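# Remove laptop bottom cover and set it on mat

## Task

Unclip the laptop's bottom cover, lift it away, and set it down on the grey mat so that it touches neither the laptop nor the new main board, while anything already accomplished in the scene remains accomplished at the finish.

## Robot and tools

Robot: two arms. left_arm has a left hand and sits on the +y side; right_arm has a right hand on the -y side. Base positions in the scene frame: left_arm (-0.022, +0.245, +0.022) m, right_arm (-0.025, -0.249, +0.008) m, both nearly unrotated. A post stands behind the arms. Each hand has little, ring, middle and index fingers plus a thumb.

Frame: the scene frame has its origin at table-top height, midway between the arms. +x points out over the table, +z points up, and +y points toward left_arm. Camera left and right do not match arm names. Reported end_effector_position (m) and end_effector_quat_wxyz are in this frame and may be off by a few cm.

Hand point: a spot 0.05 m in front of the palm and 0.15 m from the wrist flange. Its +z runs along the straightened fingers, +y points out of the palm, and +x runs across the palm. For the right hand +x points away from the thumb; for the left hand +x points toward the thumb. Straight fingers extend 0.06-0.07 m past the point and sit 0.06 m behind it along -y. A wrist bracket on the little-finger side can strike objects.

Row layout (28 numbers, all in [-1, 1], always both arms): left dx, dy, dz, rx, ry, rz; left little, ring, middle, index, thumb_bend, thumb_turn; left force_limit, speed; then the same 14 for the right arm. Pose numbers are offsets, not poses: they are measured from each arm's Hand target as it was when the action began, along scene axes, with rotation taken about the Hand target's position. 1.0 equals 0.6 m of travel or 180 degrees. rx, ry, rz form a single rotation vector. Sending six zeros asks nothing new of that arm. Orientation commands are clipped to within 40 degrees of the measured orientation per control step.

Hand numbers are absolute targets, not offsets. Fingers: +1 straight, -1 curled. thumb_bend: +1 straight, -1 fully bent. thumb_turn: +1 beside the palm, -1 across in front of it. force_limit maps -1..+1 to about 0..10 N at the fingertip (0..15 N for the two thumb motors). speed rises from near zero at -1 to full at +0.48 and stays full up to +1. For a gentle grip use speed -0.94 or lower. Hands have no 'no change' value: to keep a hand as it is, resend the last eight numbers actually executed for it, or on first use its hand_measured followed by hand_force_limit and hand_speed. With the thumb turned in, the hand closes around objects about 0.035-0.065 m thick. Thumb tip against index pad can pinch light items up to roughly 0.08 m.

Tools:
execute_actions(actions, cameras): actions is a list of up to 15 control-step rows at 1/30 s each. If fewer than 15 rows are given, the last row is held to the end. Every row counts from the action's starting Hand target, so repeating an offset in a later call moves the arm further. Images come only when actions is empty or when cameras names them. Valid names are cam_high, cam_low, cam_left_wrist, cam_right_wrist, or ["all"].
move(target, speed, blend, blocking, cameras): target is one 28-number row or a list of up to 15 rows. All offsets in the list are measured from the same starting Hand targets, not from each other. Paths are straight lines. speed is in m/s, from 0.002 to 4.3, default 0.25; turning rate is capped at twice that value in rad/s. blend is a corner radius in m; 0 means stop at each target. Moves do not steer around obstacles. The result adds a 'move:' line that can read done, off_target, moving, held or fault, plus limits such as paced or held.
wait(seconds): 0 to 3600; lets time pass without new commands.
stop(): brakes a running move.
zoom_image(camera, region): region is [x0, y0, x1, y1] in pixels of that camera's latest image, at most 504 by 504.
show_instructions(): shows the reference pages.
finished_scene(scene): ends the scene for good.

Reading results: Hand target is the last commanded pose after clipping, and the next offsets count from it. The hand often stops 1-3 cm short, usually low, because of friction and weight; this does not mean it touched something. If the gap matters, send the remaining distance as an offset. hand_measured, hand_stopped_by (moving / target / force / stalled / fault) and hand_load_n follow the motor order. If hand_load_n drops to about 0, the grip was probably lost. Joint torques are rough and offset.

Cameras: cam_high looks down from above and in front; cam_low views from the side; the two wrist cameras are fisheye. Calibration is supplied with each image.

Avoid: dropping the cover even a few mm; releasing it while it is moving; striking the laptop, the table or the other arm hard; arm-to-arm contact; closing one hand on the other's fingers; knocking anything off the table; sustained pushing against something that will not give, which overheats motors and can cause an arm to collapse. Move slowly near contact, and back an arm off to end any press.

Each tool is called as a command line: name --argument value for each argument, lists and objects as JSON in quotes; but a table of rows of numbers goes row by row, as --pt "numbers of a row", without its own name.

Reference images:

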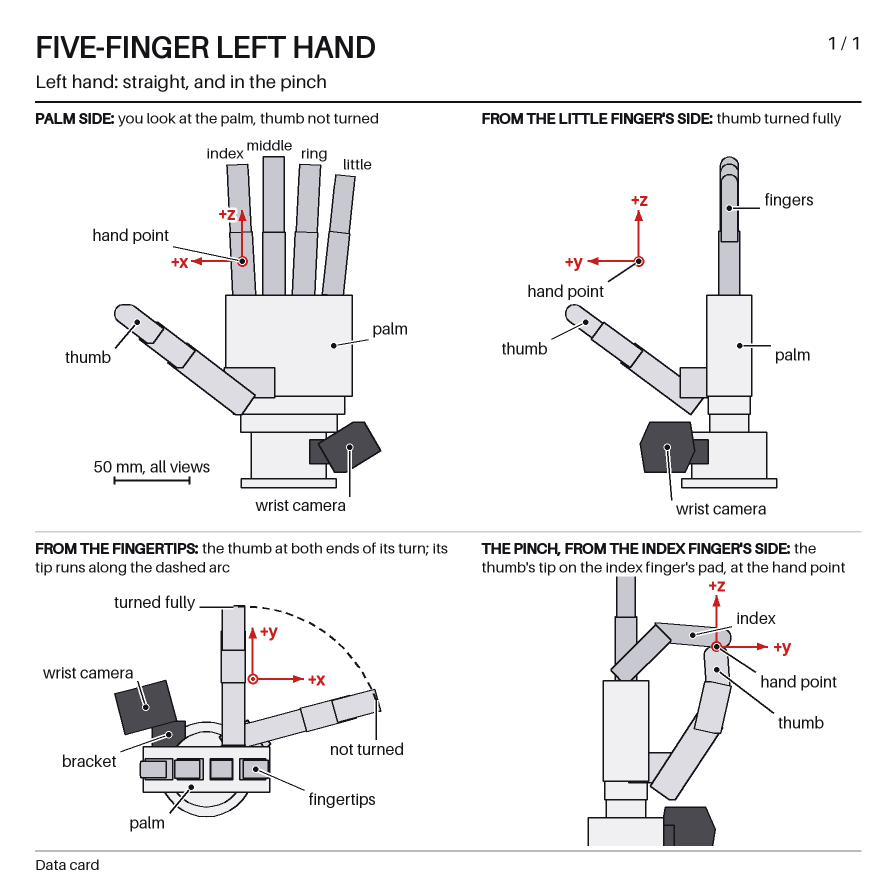

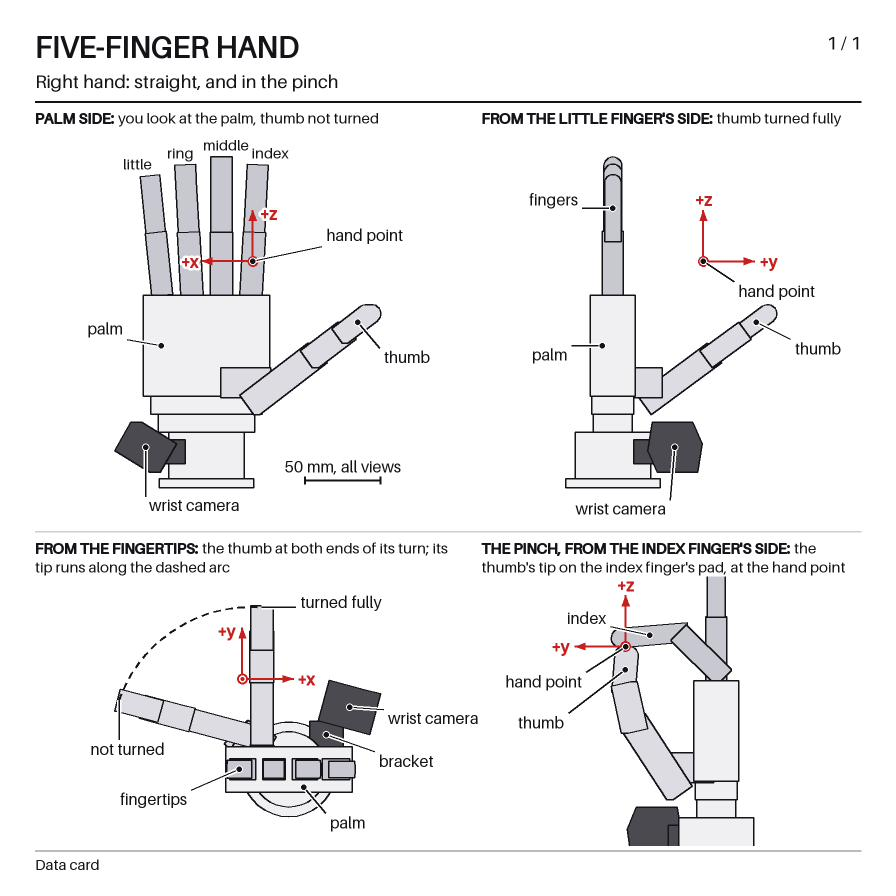

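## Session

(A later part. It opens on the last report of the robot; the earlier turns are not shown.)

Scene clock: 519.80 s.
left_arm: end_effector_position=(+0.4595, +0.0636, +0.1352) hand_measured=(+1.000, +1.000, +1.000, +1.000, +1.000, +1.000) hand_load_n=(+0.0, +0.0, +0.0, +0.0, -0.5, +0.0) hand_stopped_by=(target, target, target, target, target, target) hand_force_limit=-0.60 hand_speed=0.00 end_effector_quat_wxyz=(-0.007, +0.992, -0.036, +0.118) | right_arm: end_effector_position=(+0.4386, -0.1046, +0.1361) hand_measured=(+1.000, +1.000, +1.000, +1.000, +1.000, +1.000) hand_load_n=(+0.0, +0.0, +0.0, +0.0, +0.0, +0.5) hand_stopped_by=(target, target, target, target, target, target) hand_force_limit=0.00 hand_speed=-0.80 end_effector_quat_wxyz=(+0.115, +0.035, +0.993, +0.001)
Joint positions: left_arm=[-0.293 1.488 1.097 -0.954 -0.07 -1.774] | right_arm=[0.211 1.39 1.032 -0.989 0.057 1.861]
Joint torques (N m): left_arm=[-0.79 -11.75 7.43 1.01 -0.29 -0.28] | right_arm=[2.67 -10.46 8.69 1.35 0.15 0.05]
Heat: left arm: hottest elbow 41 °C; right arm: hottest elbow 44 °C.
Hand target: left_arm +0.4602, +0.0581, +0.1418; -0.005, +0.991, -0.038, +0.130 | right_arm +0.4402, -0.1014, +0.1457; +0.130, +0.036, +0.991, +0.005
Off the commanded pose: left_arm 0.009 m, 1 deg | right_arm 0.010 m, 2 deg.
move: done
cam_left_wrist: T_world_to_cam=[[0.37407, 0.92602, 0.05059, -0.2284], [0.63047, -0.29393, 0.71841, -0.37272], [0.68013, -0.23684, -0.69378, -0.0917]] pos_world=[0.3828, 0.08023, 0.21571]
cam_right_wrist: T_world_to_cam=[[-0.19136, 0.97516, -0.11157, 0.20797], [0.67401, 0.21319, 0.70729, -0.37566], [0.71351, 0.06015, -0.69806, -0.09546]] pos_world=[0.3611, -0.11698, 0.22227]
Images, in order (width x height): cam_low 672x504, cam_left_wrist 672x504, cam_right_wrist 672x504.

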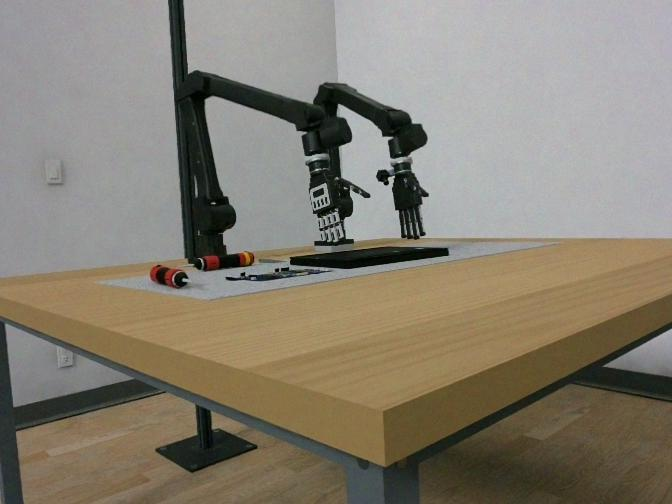

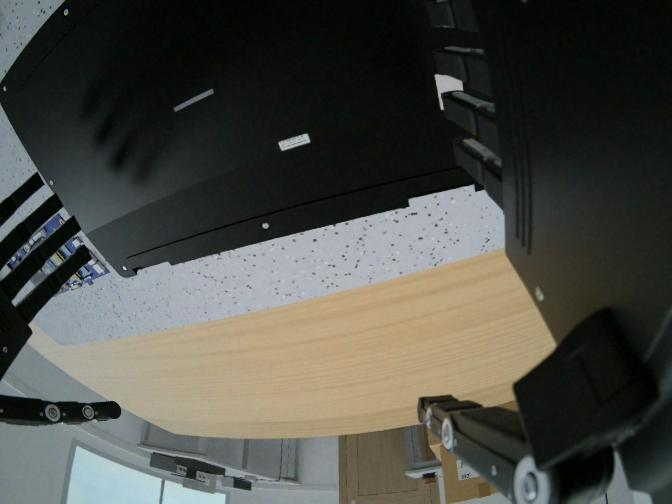

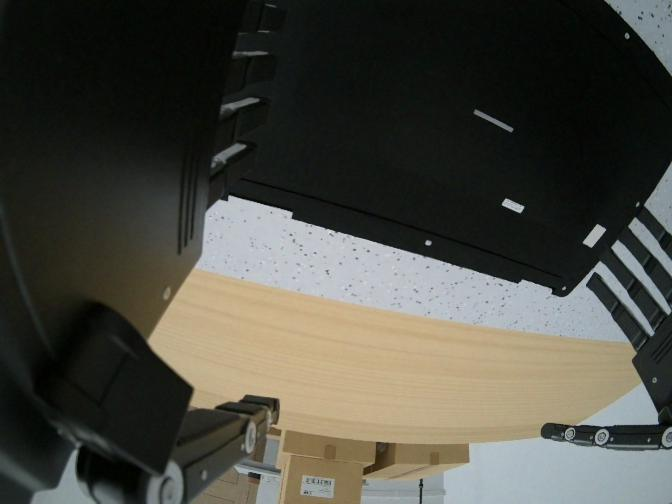

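move --target '[0.108,0.128,-0.011,0,0.083,0, 1,1,1,1,1,1,-0.6,0, 0.113,-0.118,-0.018,0,0.083,0, 1,1,1,1,1,1,0,-0.8]' --speed 0.12 --cameras '["all"]'

zoom_image --camera "cam_low" --region '[280, 235, 370, 275]'

zoom_image --camera "cam_low" --region '[370, 235, 460, 275]'

zoom_image --camera "cam_high" --region '[245, 140, 405, 240]'

zoom_image --camera "cam_right_wrist" --region '[200, 0, 440, 360]'

zoom_image --camera "cam_left_wrist" --region '[260, 0, 500, 360]'

Scene clock: 524.20 s.
left_arm: end_effector_position=(+0.5143, +0.1331, +0.1317) hand_measured=(+1.000, +1.000, +1.000, +1.000, +1.000, +1.000) hand_load_n=(+0.0, +0.0, +0.0, +0.0, +0.0, +0.0) hand_stopped_by=(target, target, target, target, target, target) hand_force_limit=-0.60 hand_speed=0.00 end_effector_quat_wxyz=(-0.002, +0.999, -0.037, -0.002) | right_arm: end_effector_position=(+0.4913, -0.1727, +0.1180) hand_measured=(+1.000, +1.000, +1.000, +1.000, +1.000, +1.000) hand_load_n=(+0.0, +0.0, +0.0, +0.0, -0.5, +0.0) hand_stopped_by=(target, target, target, target, target, target) hand_force_limit=0.00 hand_speed=-0.80 end_effector_quat_wxyz=(-0.018, +0.041, +0.999, -0.003)
Joint positions: left_arm=[-0.106 1.732 1.426 -1.269 -0.003 -1.594] | right_arm=[0.027 1.674 1.351 -1.285 0.002 1.694]
Joint torques (N m): left_arm=[0.32 -12.34 10.56 -0.35 0.15 -0.1] | right_arm=[1.79 -12.63 12.81 0.24 -0.06 -0.13]
Heat: left arm: hottest elbow 40 °C; right arm: hottest elbow 43 °C.
Hand target: left_arm +0.5251, +0.1348, +0.1353; +0.000, +0.999, -0.038, +0.000 | right_arm +0.5079, -0.1722, +0.1349; +0.000, +0.037, +0.999, +0.000
Off the commanded pose: left_arm 0.011 m, 0 deg | right_arm 0.024 m, 2 deg.
move: off_target (left_arm, right_arm)
cam_left_wrist: T_world_to_cam=[[0.37587, 0.92577, -0.04087, -0.3019], [0.78325, -0.29381, 0.5479, -0.44046], [0.49522, -0.23795, -0.83554, -0.00101]] pos_world=[0.45897, 0.14983, 0.22814]
cam_right_wrist: T_world_to_cam=[[-0.20197, 0.97783, -0.05526, 0.28139], [0.83912, 0.20186, 0.50511, -0.44305], [0.50507, 0.05565, -0.86128, -0.02075]] pos_world=[0.43908, -0.18456, 0.22147]

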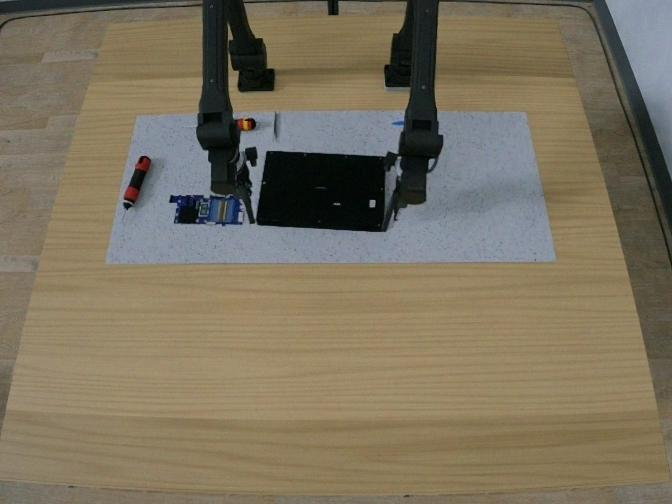

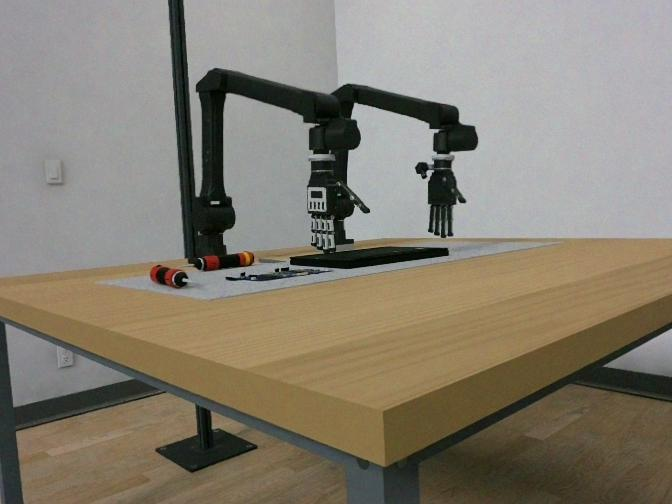

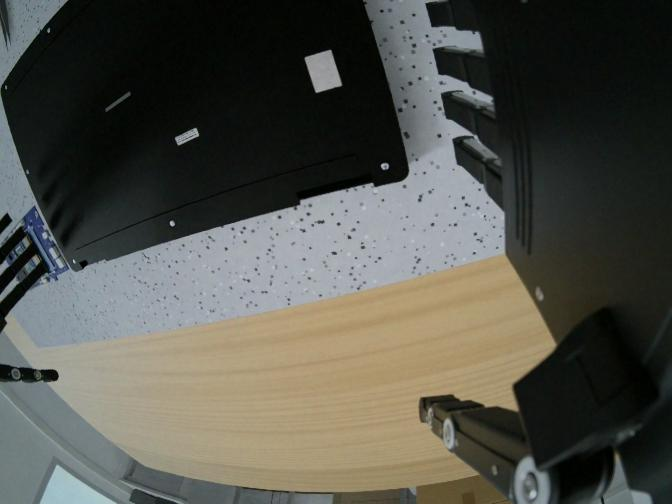

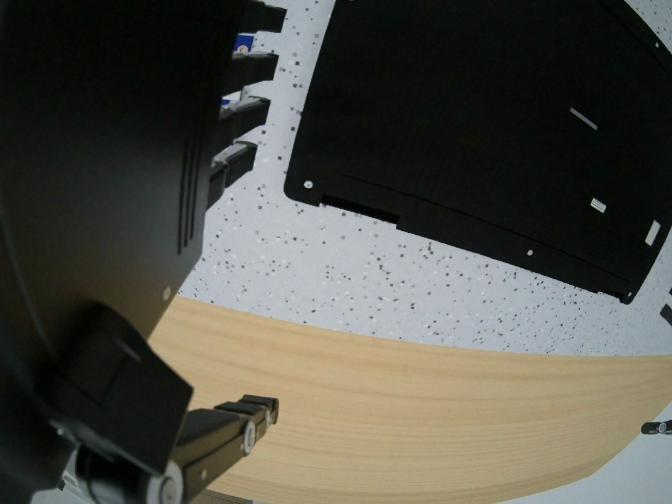

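Scaled by 5.600.

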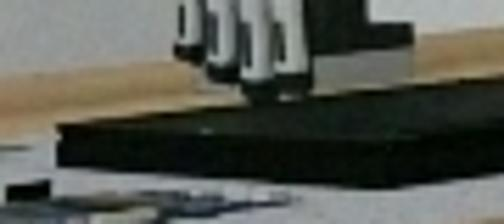

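Scaled by 5.600.

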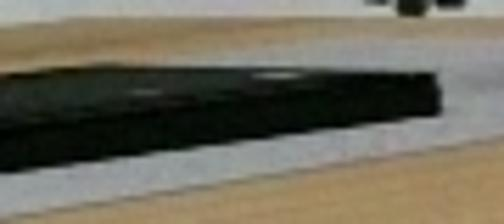

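Scaled by 3.150.

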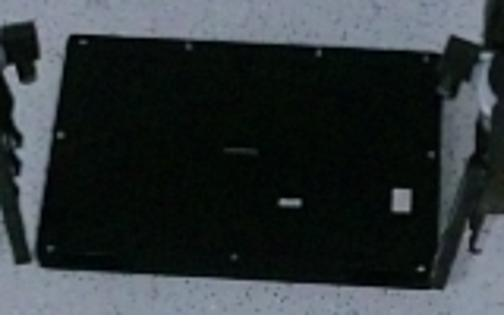

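Scaled by 1.400 from the camera's image (finer frame: 960x720).

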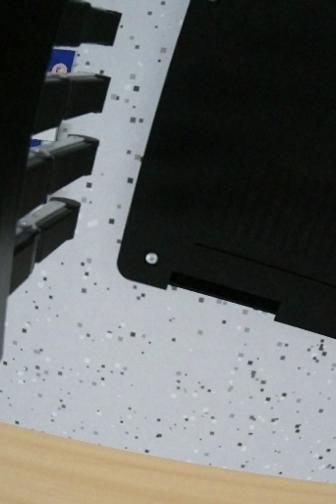

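Scaled by 1.400 from the camera's image (finer frame: 960x720).

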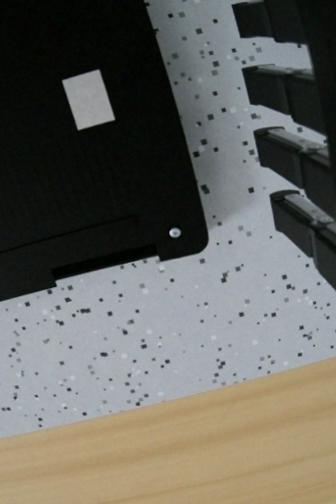

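move --target '[0,0,-0.07,0,0,0, 1,1,1,1,1,1,-0.6,0, 0,0.0,-0.062,0,0,0, 1,1,1,1,1,1,0,-0.8]' --speed 0.08 --cameras '["all"]'

zoom_image --camera "cam_low" --region '[280, 210, 370, 275]'

zoom_image --camera "cam_low" --region '[380, 210, 470, 275]'

zoom_image --camera "cam_right_wrist" --region '[200, 60, 360, 300]'

zoom_image --camera "cam_left_wrist" --region '[340, 60, 500, 300]'

Scene clock: 533.33 s.
left_arm: end_effector_position=(+0.5229, +0.1323, +0.1030) hand_measured=(+1.000, +1.000, +1.000, +1.000, +1.000, +1.000) hand_load_n=(+0.0, +0.0, +0.5, +0.0, +0.0, +0.0) hand_stopped_by=(target, target, target, target, target, target) hand_force_limit=-0.60 hand_speed=0.00 end_effector_quat_wxyz=(-0.001, +0.999, -0.037, +0.004) | right_arm: end_effector_position=(+0.5064, -0.1720, +0.1015) hand_measured=(+1.000, +1.000, +1.000, +1.000, +1.000, +1.000) hand_load_n=(+0.0, +0.0, +0.0, +0.0, +0.0, +0.0) hand_stopped_by=(target, target, target, target, target, target) hand_force_limit=0.00 hand_speed=-0.80 end_effector_quat_wxyz=(-0.001, +0.040, +0.999, -0.001)
Joint positions: left_arm=[-0.106 1.77 1.397 -1.189 -0.003 -1.593] | right_arm=[0.027 1.703 1.341 -1.21 0.002 1.693]
Joint torques (N m): left_arm=[0.5 -13.04 7.32 0.5 0.15 -0.11] | right_arm=[1.73 -12.92 8.39 0.94 -0.06 -0.13]
Heat: left arm: hottest elbow 39 °C; right arm: hottest elbow 44 °C.
Hand target: left_arm +0.5251, +0.1349, +0.0934; +0.000, +0.999, -0.038, +0.000 | right_arm +0.5080, -0.1722, +0.0979; +0.000, +0.037, +0.999, +0.000
Off the commanded pose: left_arm 0.010 m, 1 deg | right_arm 0.004 m, 0 deg.
move: done
cam_left_wrist: T_world_to_cam=[[0.37706, 0.92545, -0.03713, -0.3065], [0.77588, -0.29372, 0.55834, -0.42897], [0.50581, -0.23933, -0.82878, -0.0356]] pos_world=[0.4664, 0.14913, 0.19863]
cam_right_wrist: T_world_to_cam=[[-0.20068, 0.97777, -0.06084, 0.28278], [0.82095, 0.20173, 0.53418, -0.44136], [0.53457, 0.05725, -0.84318, -0.05912]] pos_world=[0.45069, -0.18407, 0.20312]

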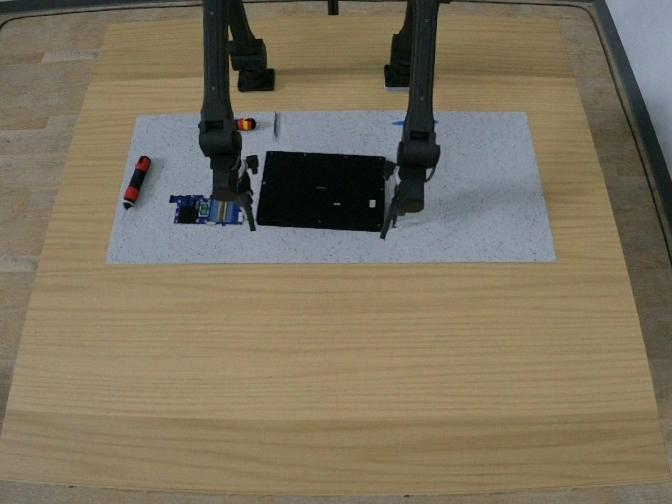

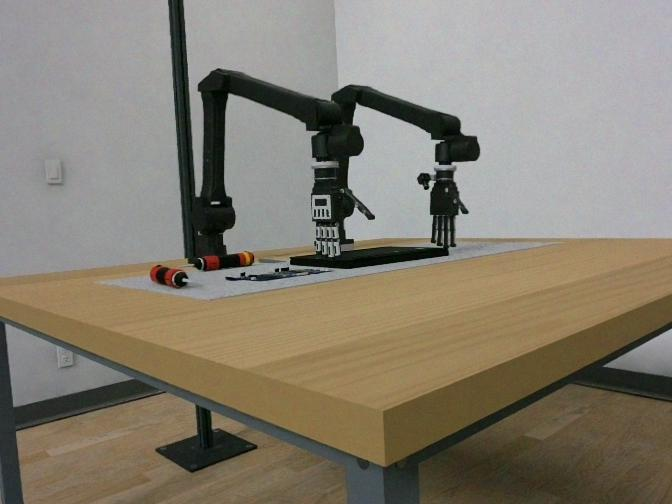

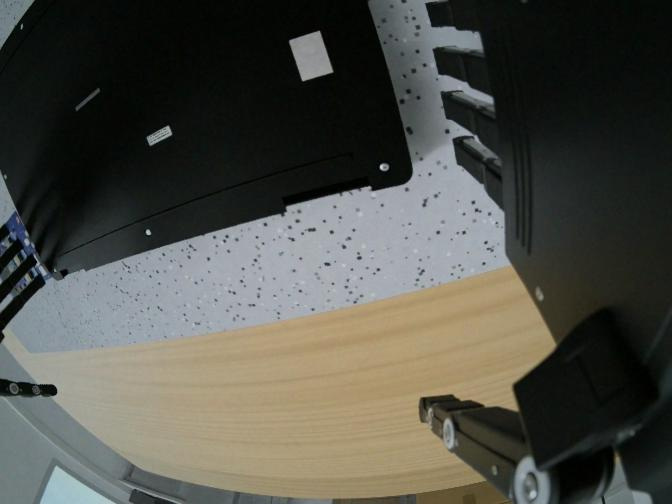

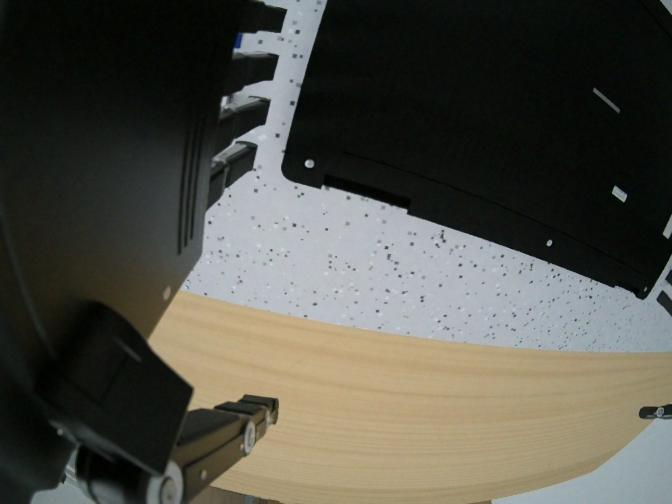

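Scaled by 5.600.

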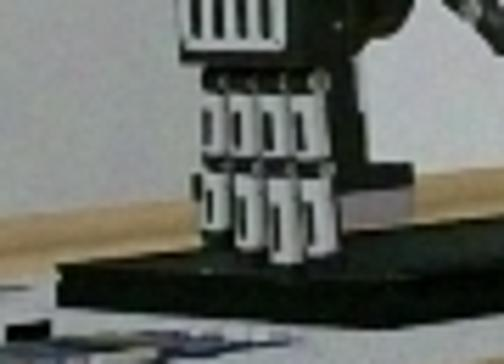

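Scaled by 5.600.

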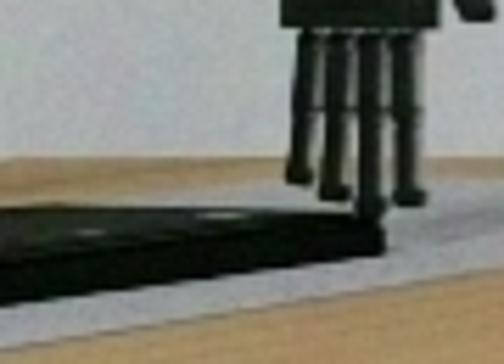

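Scaled by 2.100 from the camera's image (finer frame: 960x720).

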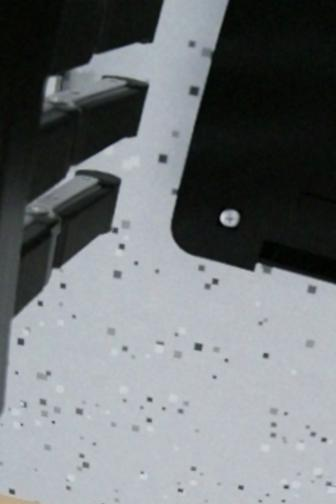

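Scaled by 2.100 from the camera's image (finer frame: 960x720).

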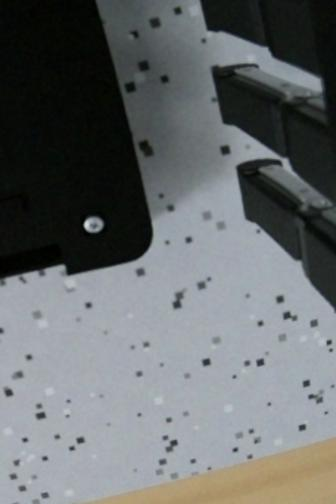

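move --target '[-0.012,0,-0.02,0,0,0, 1,1,1,1,1,1,-0.6,0, -0.012,0.0,-0.033,0,0,0, 1,1,1,1,1,1,0,-0.8]' --speed 0.04 --cameras '["cam_low"]'

zoom_image --camera "cam_low" --region '[280, 210, 370, 275]'

zoom_image --camera "cam_low" --region '[380, 210, 470, 275]'

Scene clock: 540.73 s.
left_arm: end_effector_position=(+0.5166, +0.1329, +0.0893) hand_measured=(+1.000, +1.000, +1.000, +1.000, +1.000, +1.000) hand_load_n=(+0.0, +0.0, +0.0, +0.0, -0.5, +0.0) hand_stopped_by=(target, target, target, target, target, target) hand_force_limit=-0.60 hand_speed=0.00 end_effector_quat_wxyz=(-0.001, +0.999, -0.037, +0.003) | right_arm: end_effector_position=(+0.4997, -0.1723, +0.0828) hand_measured=(+1.000, +1.000, +1.000, +1.000, +1.000, +1.000) hand_load_n=(+0.0, +0.0, +0.0, +0.0, +0.0, +0.0) hand_stopped_by=(target, target, target, target, target, target) hand_force_limit=0.00 hand_speed=-0.80 end_effector_quat_wxyz=(+0.000, +0.040, +0.999, -0.001)
Joint positions: left_arm=[-0.106 1.77 1.358 -1.153 -0.003 -1.593] | right_arm=[0.027 1.704 1.289 -1.155 0.002 1.693]
Joint torques (N m): left_arm=[0.44 -13.27 7.01 0.49 0.14 -0.11] | right_arm=[1.79 -11.81 8.13 0.85 -0.06 -0.12]
Heat: left arm: hottest elbow 38 °C; right arm: hottest elbow 42 °C.
Hand target: left_arm +0.5179, +0.1349, +0.0814; +0.000, +0.999, -0.038, +0.000 | right_arm +0.5007, -0.1722, +0.0778; +0.000, +0.037, +0.999, +0.000
Off the commanded pose: left_arm 0.008 m, 0 deg | right_arm 0.005 m, 0 deg.
move: done

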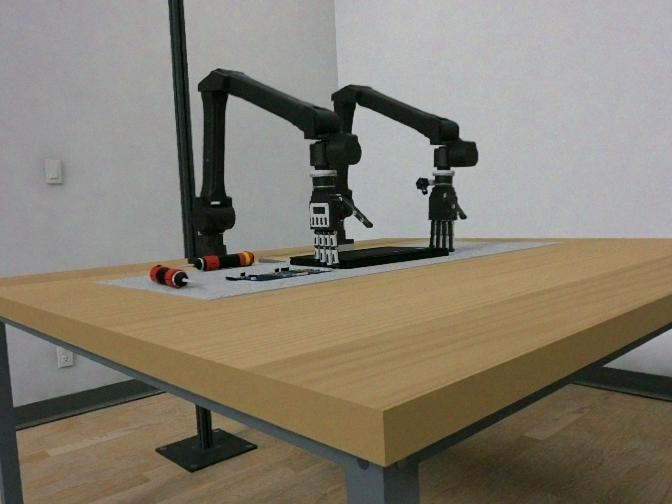

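Scaled by 5.600.

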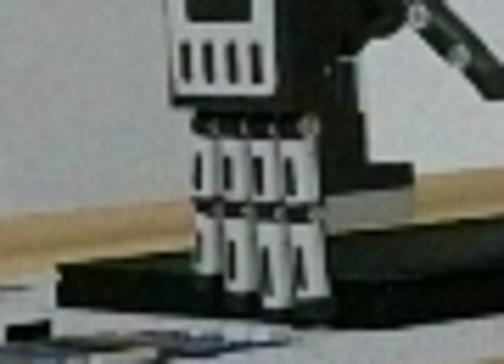

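Scaled by 5.600.

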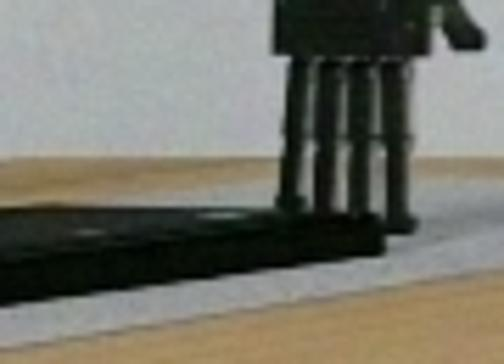

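zoom_image --camera "cam_low" --region '[300, 240, 350, 280]'

zoom_image --camera "cam_low" --region '[420, 230, 470, 270]'

Scaled by 10.080.

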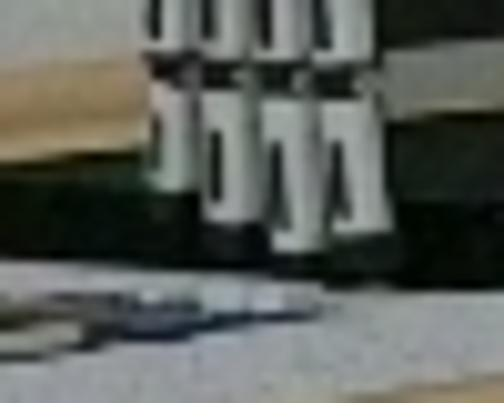

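Scaled by 10.080.

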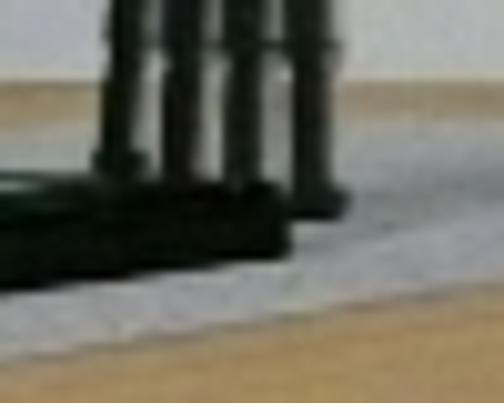

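move --pt "0 -0.04 0.004 0 0 0 1 1 1 1 1 1 -0.6 0 0 0.03 0 0 0 0 1 1 1 1 1 1 0 -0.8" --pt "0 -0.125 0.004 0 0 0 1 1 1 1 1 1 -0.6 0 0 0.115 0 0 0 0 1 1 1 1 1 1 0 -0.8" --speed 0.04 --blend '[0.01, 0]' --cameras '["all"]'

zoom_image --camera "cam_low" --region '[280, 210, 370, 275]'

zoom_image --camera "cam_low" --region '[380, 210, 470, 275]'

Scene clock: 545.73 s.
left_arm: end_effector_position=(+0.5147, +0.1040, +0.0852) hand_measured=(+1.000, +1.000, +1.000, +1.000, +1.000, +1.000) hand_load_n=(+0.0, +0.5, +0.0, +0.0, -0.5, +0.0) hand_stopped_by=(target, target, target, target, target, target) hand_force_limit=-0.60 hand_speed=0.00 end_effector_quat_wxyz=(-0.022, +1.000, -0.022, +0.004) | right_arm: end_effector_position=(+0.4987, -0.1482, +0.0777) hand_measured=(+1.000, +1.000, +1.000, +1.000, +1.000, +1.000) hand_load_n=(+0.0, +0.0, +0.0, +0.0, +0.0, +0.0) hand_stopped_by=(target, target, target, target, target, target) hand_force_limit=0.00 hand_speed=-0.80 end_effector_quat_wxyz=(+0.003, +0.047, +0.998, -0.030)
Joint positions: left_arm=[-0.18 1.775 1.359 -1.154 -0.045 -1.698] | right_arm=[0.1 1.709 1.289 -1.155 0.061 1.78]
Joint torques (N m): left_arm=[-4.42 -12.1 10.1 -0.21 1.95 -0.51] | right_arm=[7.53 -11.4 9.81 0.58 -2.39 0.31]
Heat: left arm: hottest elbow 38 °C; right arm: hottest elbow 42 °C.
Hand target: left_arm +0.5178, +0.0599, +0.0838; +0.000, +0.999, -0.038, +0.000 | right_arm +0.5007, -0.1032, +0.0779; +0.000, +0.037, +0.999, +0.000
Off the commanded pose: left_arm 0.044 m, 3 deg | right_arm 0.045 m, 4 deg.
move: off_target (left_arm, right_arm)
cam_left_wrist: T_world_to_cam=[[0.34842, 0.93734, 0.00173, -0.26776], [0.78407, -0.29246, 0.54744, -0.42442], [0.51365, -0.18938, -0.83684, -0.06141]] pos_world=[0.45761, 0.11522, 0.18142]
cam_right_wrist: T_world_to_cam=[[-0.18734, 0.97508, -0.11882, 0.25407], [0.82106, 0.22184, 0.52597, -0.42358], [0.53922, 0.00097, -0.84216, -0.08715]] pos_world=[0.44238, -0.15369, 0.17959]

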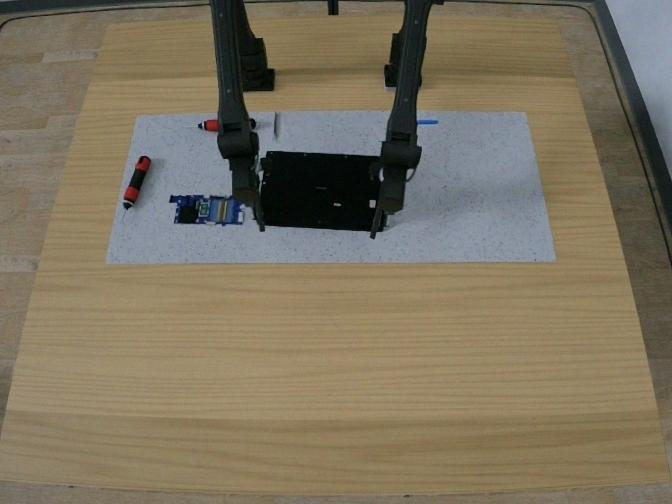

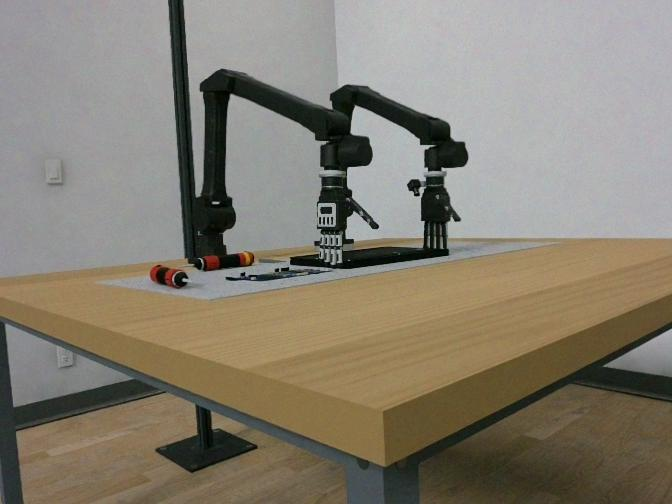

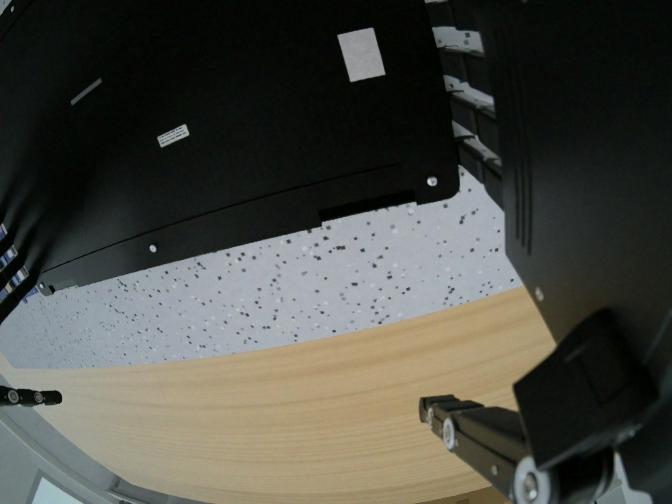

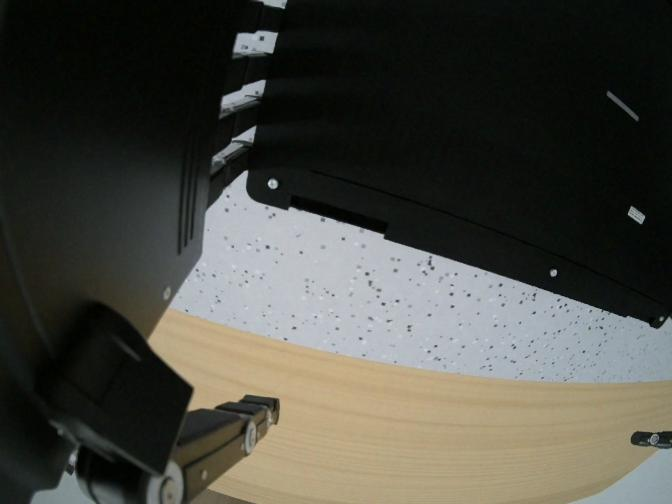

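Scaled by 5.600.

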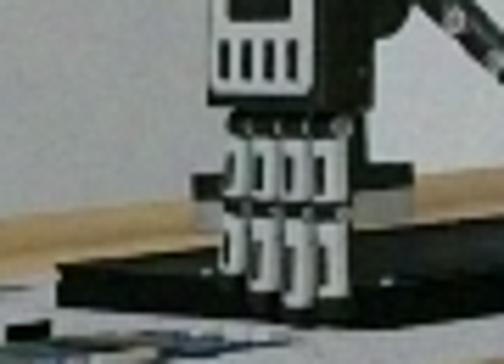

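Scaled by 5.600.

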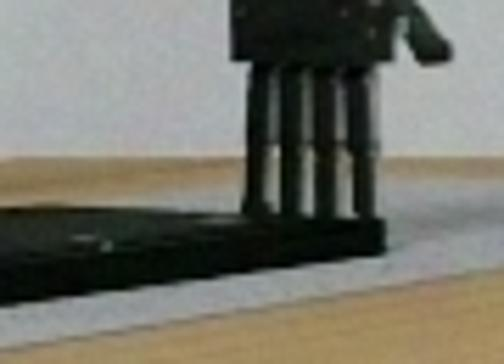

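move --target '[0.00,-0.005,0.045,0,0,0, 1,1,1,1,1,1,-0.6,0, 0.0,0.005,0.045,0,0,0, 1,1,1,1,1,1,0,-0.8]' --speed 0.03 --cameras '["cam_right_wrist","cam_left_wrist","cam_low"]'

zoom_image --camera "cam_low" --region '[280, 210, 370, 275]'

zoom_image --camera "cam_low" --region '[370, 210, 460, 275]'

Scene clock: 552.27 s.
left_arm: end_effector_position=(+0.5156, +0.1038, +0.0973) hand_measured=(+1.000, +1.000, +1.000, +1.000, +1.000, +1.000) hand_load_n=(+0.0, +0.5, +0.0, +0.0, +0.0, +0.0) hand_stopped_by=(target, target, target, target, target, target) hand_force_limit=-0.60 hand_speed=0.00 end_effector_quat_wxyz=(-0.024, +1.000, -0.018, -0.006) | right_arm: end_effector_position=(+0.4961, -0.1487, +0.0835) hand_measured=(+1.000, +1.000, +1.000, +1.000, +1.000, +1.000) hand_load_n=(+0.5, +0.5, +0.0, +0.0, +0.0, +0.0) hand_stopped_by=(target, target, target, target, target, target) hand_force_limit=0.00 hand_speed=-0.80 end_effector_quat_wxyz=(-0.008, +0.051, +0.998, -0.033)
Joint positions: left_arm=[-0.182 1.776 1.399 -1.212 -0.046 -1.707] | right_arm=[0.101 1.709 1.308 -1.196 0.062 1.79]
Joint torques (N m): left_arm=[-4.6 -14.15 10.35 -0.46 2.05 -0.46] | right_arm=[8.06 -13.45 11.74 -0.25 -2.51 0.29]
Heat: left arm: hottest elbow 38 °C; right arm: hottest elbow 41 °C.
Hand target: left_arm +0.5180, +0.0570, +0.1108; +0.000, +0.999, -0.038, +0.000 | right_arm +0.5007, -0.1002, +0.1049; +0.000, +0.037, +0.999, +0.000
Off the commanded pose: left_arm 0.049 m, 4 deg | right_arm 0.053 m, 4 deg.
move: off_target (left_arm, right_arm)
cam_left_wrist: T_world_to_cam=[[0.34096, 0.94008, -0.00044, -0.26417], [0.79733, -0.28894, 0.52988, -0.43722], [0.498, -0.18102, -0.84807, -0.04353]] pos_world=[0.46036, 0.11413, 0.19464]
cam_right_wrist: T_world_to_cam=[[-0.18175, 0.97608, -0.11927, 0.25215], [0.8338, 0.21727, 0.50752, -0.42977], [0.52129, -0.0072, -0.85335, -0.07226]] pos_world=[0.44184, -0.15327, 0.18652]
Images, in order (width x height): cam_low 672x504, cam_left_wrist 672x504, cam_right_wrist 672x504.

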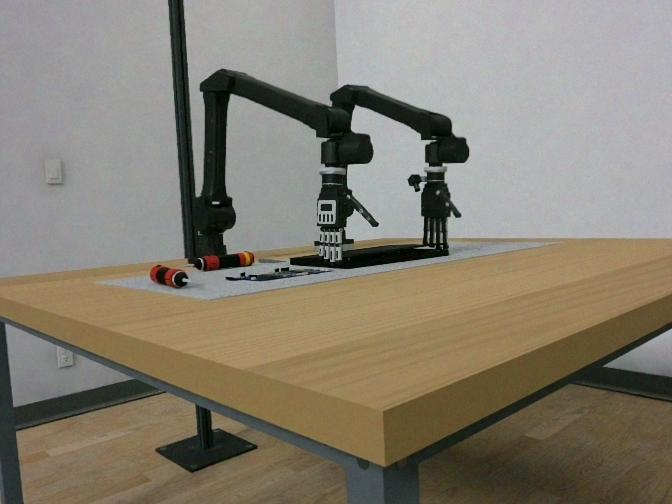

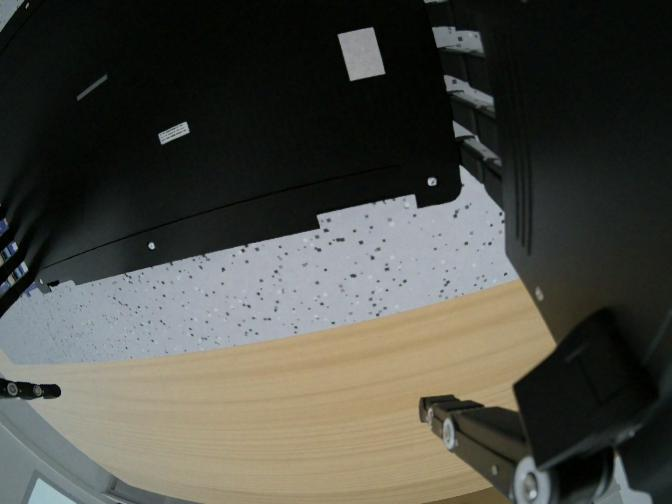

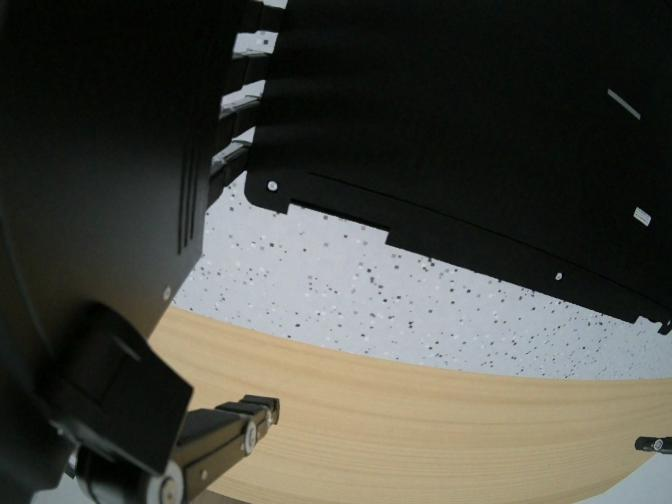

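Scaled by 5.600.

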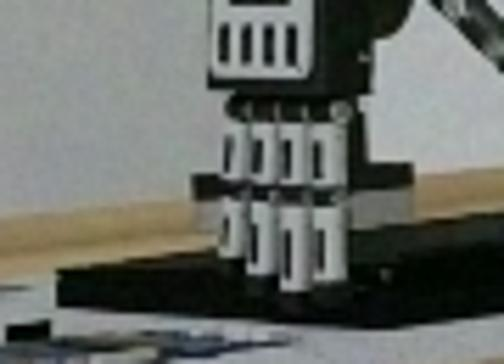

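Scaled by 5.600.

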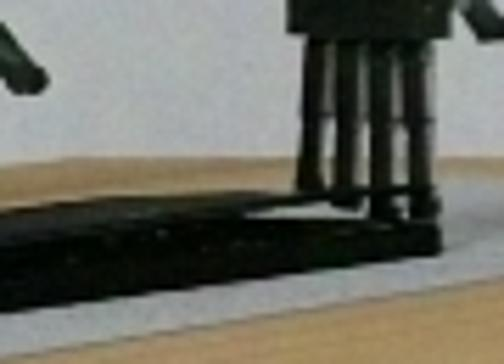

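move --target '[0.00,0.0,0.008,0,0,0, 1,1,1,1,1,1,-0.6,0, 0.0,0.0,0.028,0,0,0, 1,1,1,1,1,1,0,-0.8]' --speed 0.03 --cameras '["cam_right_wrist","cam_left_wrist","cam_low"]'

zoom_image --camera "cam_low" --region '[280, 210, 370, 275]'

zoom_image --camera "cam_low" --region '[370, 210, 460, 275]'

Scene clock: 561.00 s.
left_arm: end_effector_position=(+0.5154, +0.1039, +0.1000) hand_measured=(+1.000, +1.000, +1.000, +1.000, +1.000, +1.000) hand_load_n=(+0.0, +0.5, +0.0, +0.0, +0.0, +0.0) hand_stopped_by=(target, target, target, target, target, target) hand_force_limit=-0.60 hand_speed=0.00 end_effector_quat_wxyz=(-0.025, +0.999, -0.018, -0.008) | right_arm: end_effector_position=(+0.4961, -0.1490, +0.0923) hand_measured=(+1.000, +1.000, +1.000, +1.000, +1.000, +1.000) hand_load_n=(+0.0, +0.5, +0.0, +0.0, +0.0, +0.0) hand_stopped_by=(target, target, target, target, target, target) hand_force_limit=0.00 hand_speed=-0.80 end_effector_quat_wxyz=(-0.015, +0.054, +0.998, -0.034)
Joint positions: left_arm=[-0.182 1.776 1.407 -1.225 -0.046 -1.708] | right_arm=[0.101 1.709 1.335 -1.238 0.062 1.797]
Joint torques (N m): left_arm=[-4.54 -14.56 10.35 -0.46 2.07 -0.44] | right_arm=[7.94 -14.56 11.88 -0.29 -2.54 0.19]
Heat: left arm: hottest elbow 38 °C; right arm: hottest elbow 41 °C.
Hand target: left_arm +0.5180, +0.0570, +0.1155; +0.000, +0.999, -0.038, +0.000 | right_arm +0.5007, -0.1002, +0.1217; +0.000, +0.037, +0.999, +0.000
Off the commanded pose: left_arm 0.049 m, 4 deg | right_arm 0.057 m, 5 deg.
move: off_target (left_arm, right_arm)
cam_left_wrist: T_world_to_cam=[[0.33992, 0.94045, -0.00126, -0.26358], [0.8002, -0.28853, 0.52577, -0.43962], [0.4941, -0.17972, -0.85063, -0.03898]] pos_world=[0.46064, 0.11403, 0.19764]
cam_right_wrist: T_world_to_cam=[[-0.17681, 0.97707, -0.11862, 0.2511], [0.84266, 0.21255, 0.49472, -0.43815], [0.50859, -0.01248, -0.86092, -0.05854]] pos_world=[0.44338, -0.15295, 0.19614]
Images, in order (width x height): cam_low 672x504, cam_left_wrist 672x504, cam_right_wrist 672x504.

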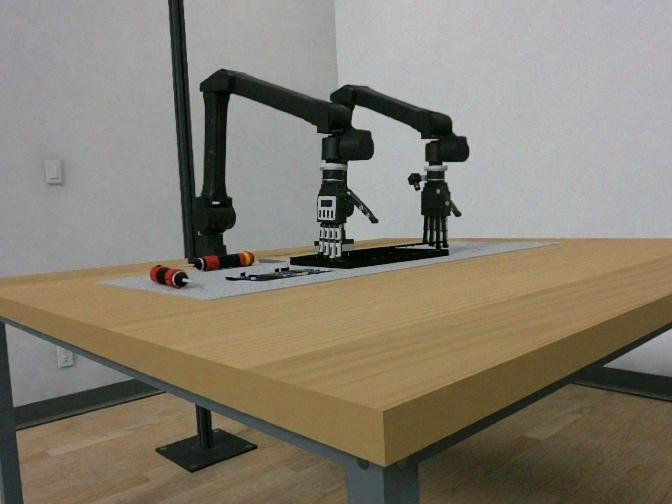

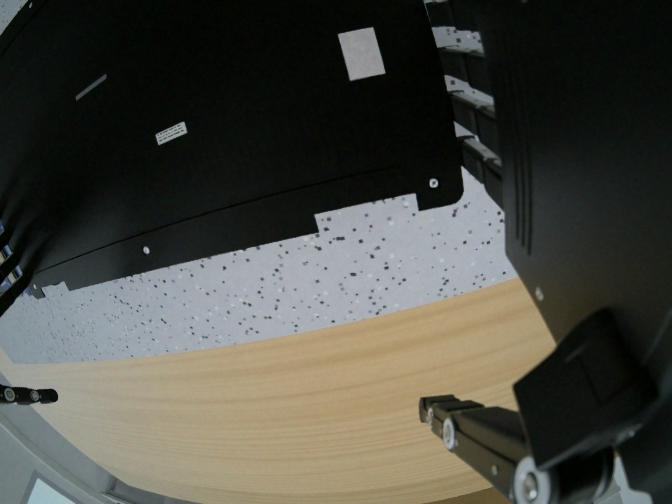

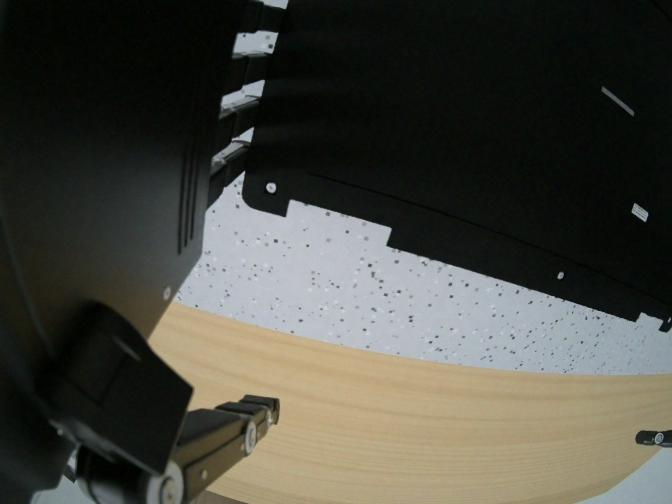

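Scaled by 5.600.

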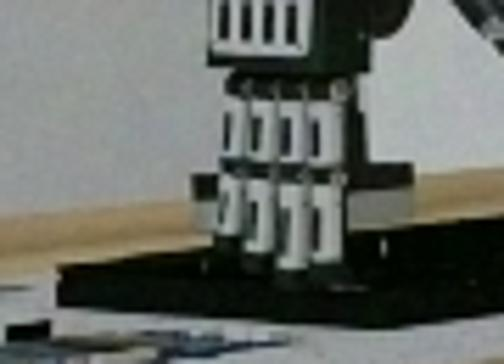

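Scaled by 5.600.

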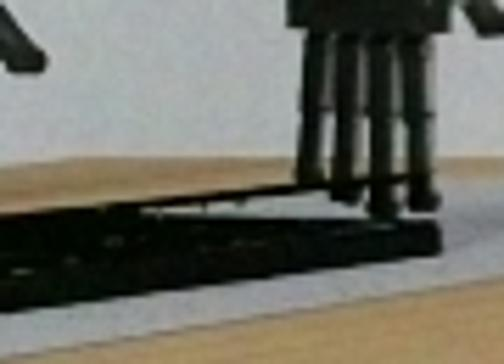

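move --target '[0.00,0.0,-0.062,0,0,0, 1,1,1,1,1,1,-0.6,0, 0.0,0.0,-0.078,0,0,0, 1,1,1,1,1,1,0,-0.8]' --speed 0.025 --cameras '["cam_low"]'

zoom_image --camera "cam_low" --region '[280, 210, 370, 275]'

zoom_image --camera "cam_low" --region '[370, 210, 460, 275]'

Scene clock: 568.93 s.
left_arm: end_effector_position=(+0.5173, +0.1037, +0.0853) hand_measured=(+1.000, +1.000, +1.000, +1.000, +1.000, +1.000) hand_load_n=(+0.0, +0.5, +0.0, +0.0, +0.0, +0.0) hand_stopped_by=(target, target, target, target, target, target) hand_force_limit=-0.60 hand_speed=0.00 end_effector_quat_wxyz=(-0.024, +1.000, -0.018, -0.004) | right_arm: end_effector_position=(+0.5003, -0.1485, +0.0785) hand_measured=(+1.000, +1.000, +1.000, +1.000, +1.000, +1.000) hand_load_n=(+0.0, +0.5, +0.0, +0.0, +0.0, +0.0) hand_stopped_by=(target, target, target, target, target, target) hand_force_limit=0.00 hand_speed=-0.80 end_effector_quat_wxyz=(-0.003, +0.054, +0.998, -0.033)
Joint positions: left_arm=[-0.182 1.79 1.384 -1.18 -0.047 -1.708] | right_arm=[0.102 1.718 1.306 -1.176 0.063 1.797]
Joint torques (N m): left_arm=[-4.54 -12.92 7.69 1.18 2.07 -0.44] | right_arm=[7.94 -11.87 8.2 1.47 -2.51 0.21]
Heat: left arm: hottest elbow 38 °C; right arm: hottest elbow 41 °C.
Hand target: left_arm +0.5179, +0.0570, +0.0784; +0.000, +0.999, -0.038, +0.000 | right_arm +0.5008, -0.1001, +0.0751; +0.000, +0.037, +0.999, +0.000
Off the commanded pose: left_arm 0.047 m, 4 deg | right_arm 0.048 m, 4 deg.
move: off_target (left_arm, right_arm)

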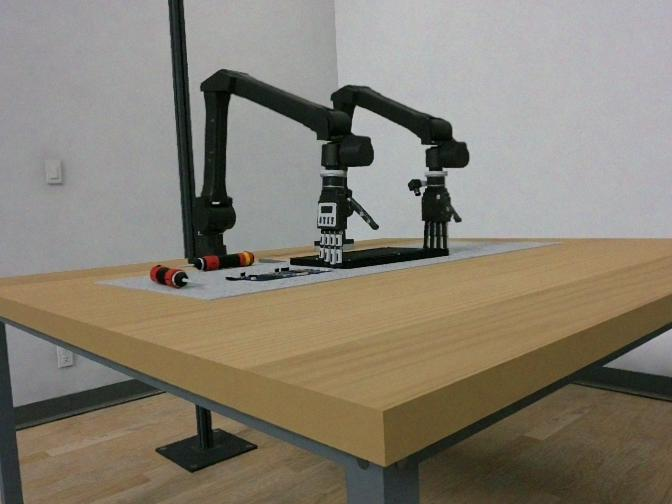

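Scaled by 5.600.

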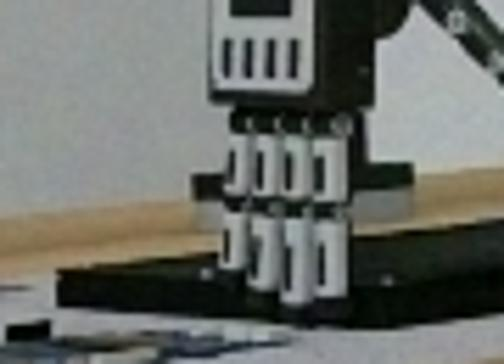

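Scaled by 5.600.

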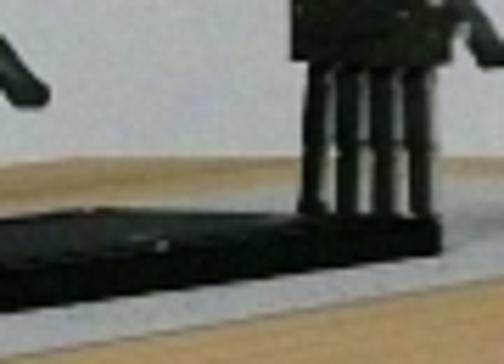

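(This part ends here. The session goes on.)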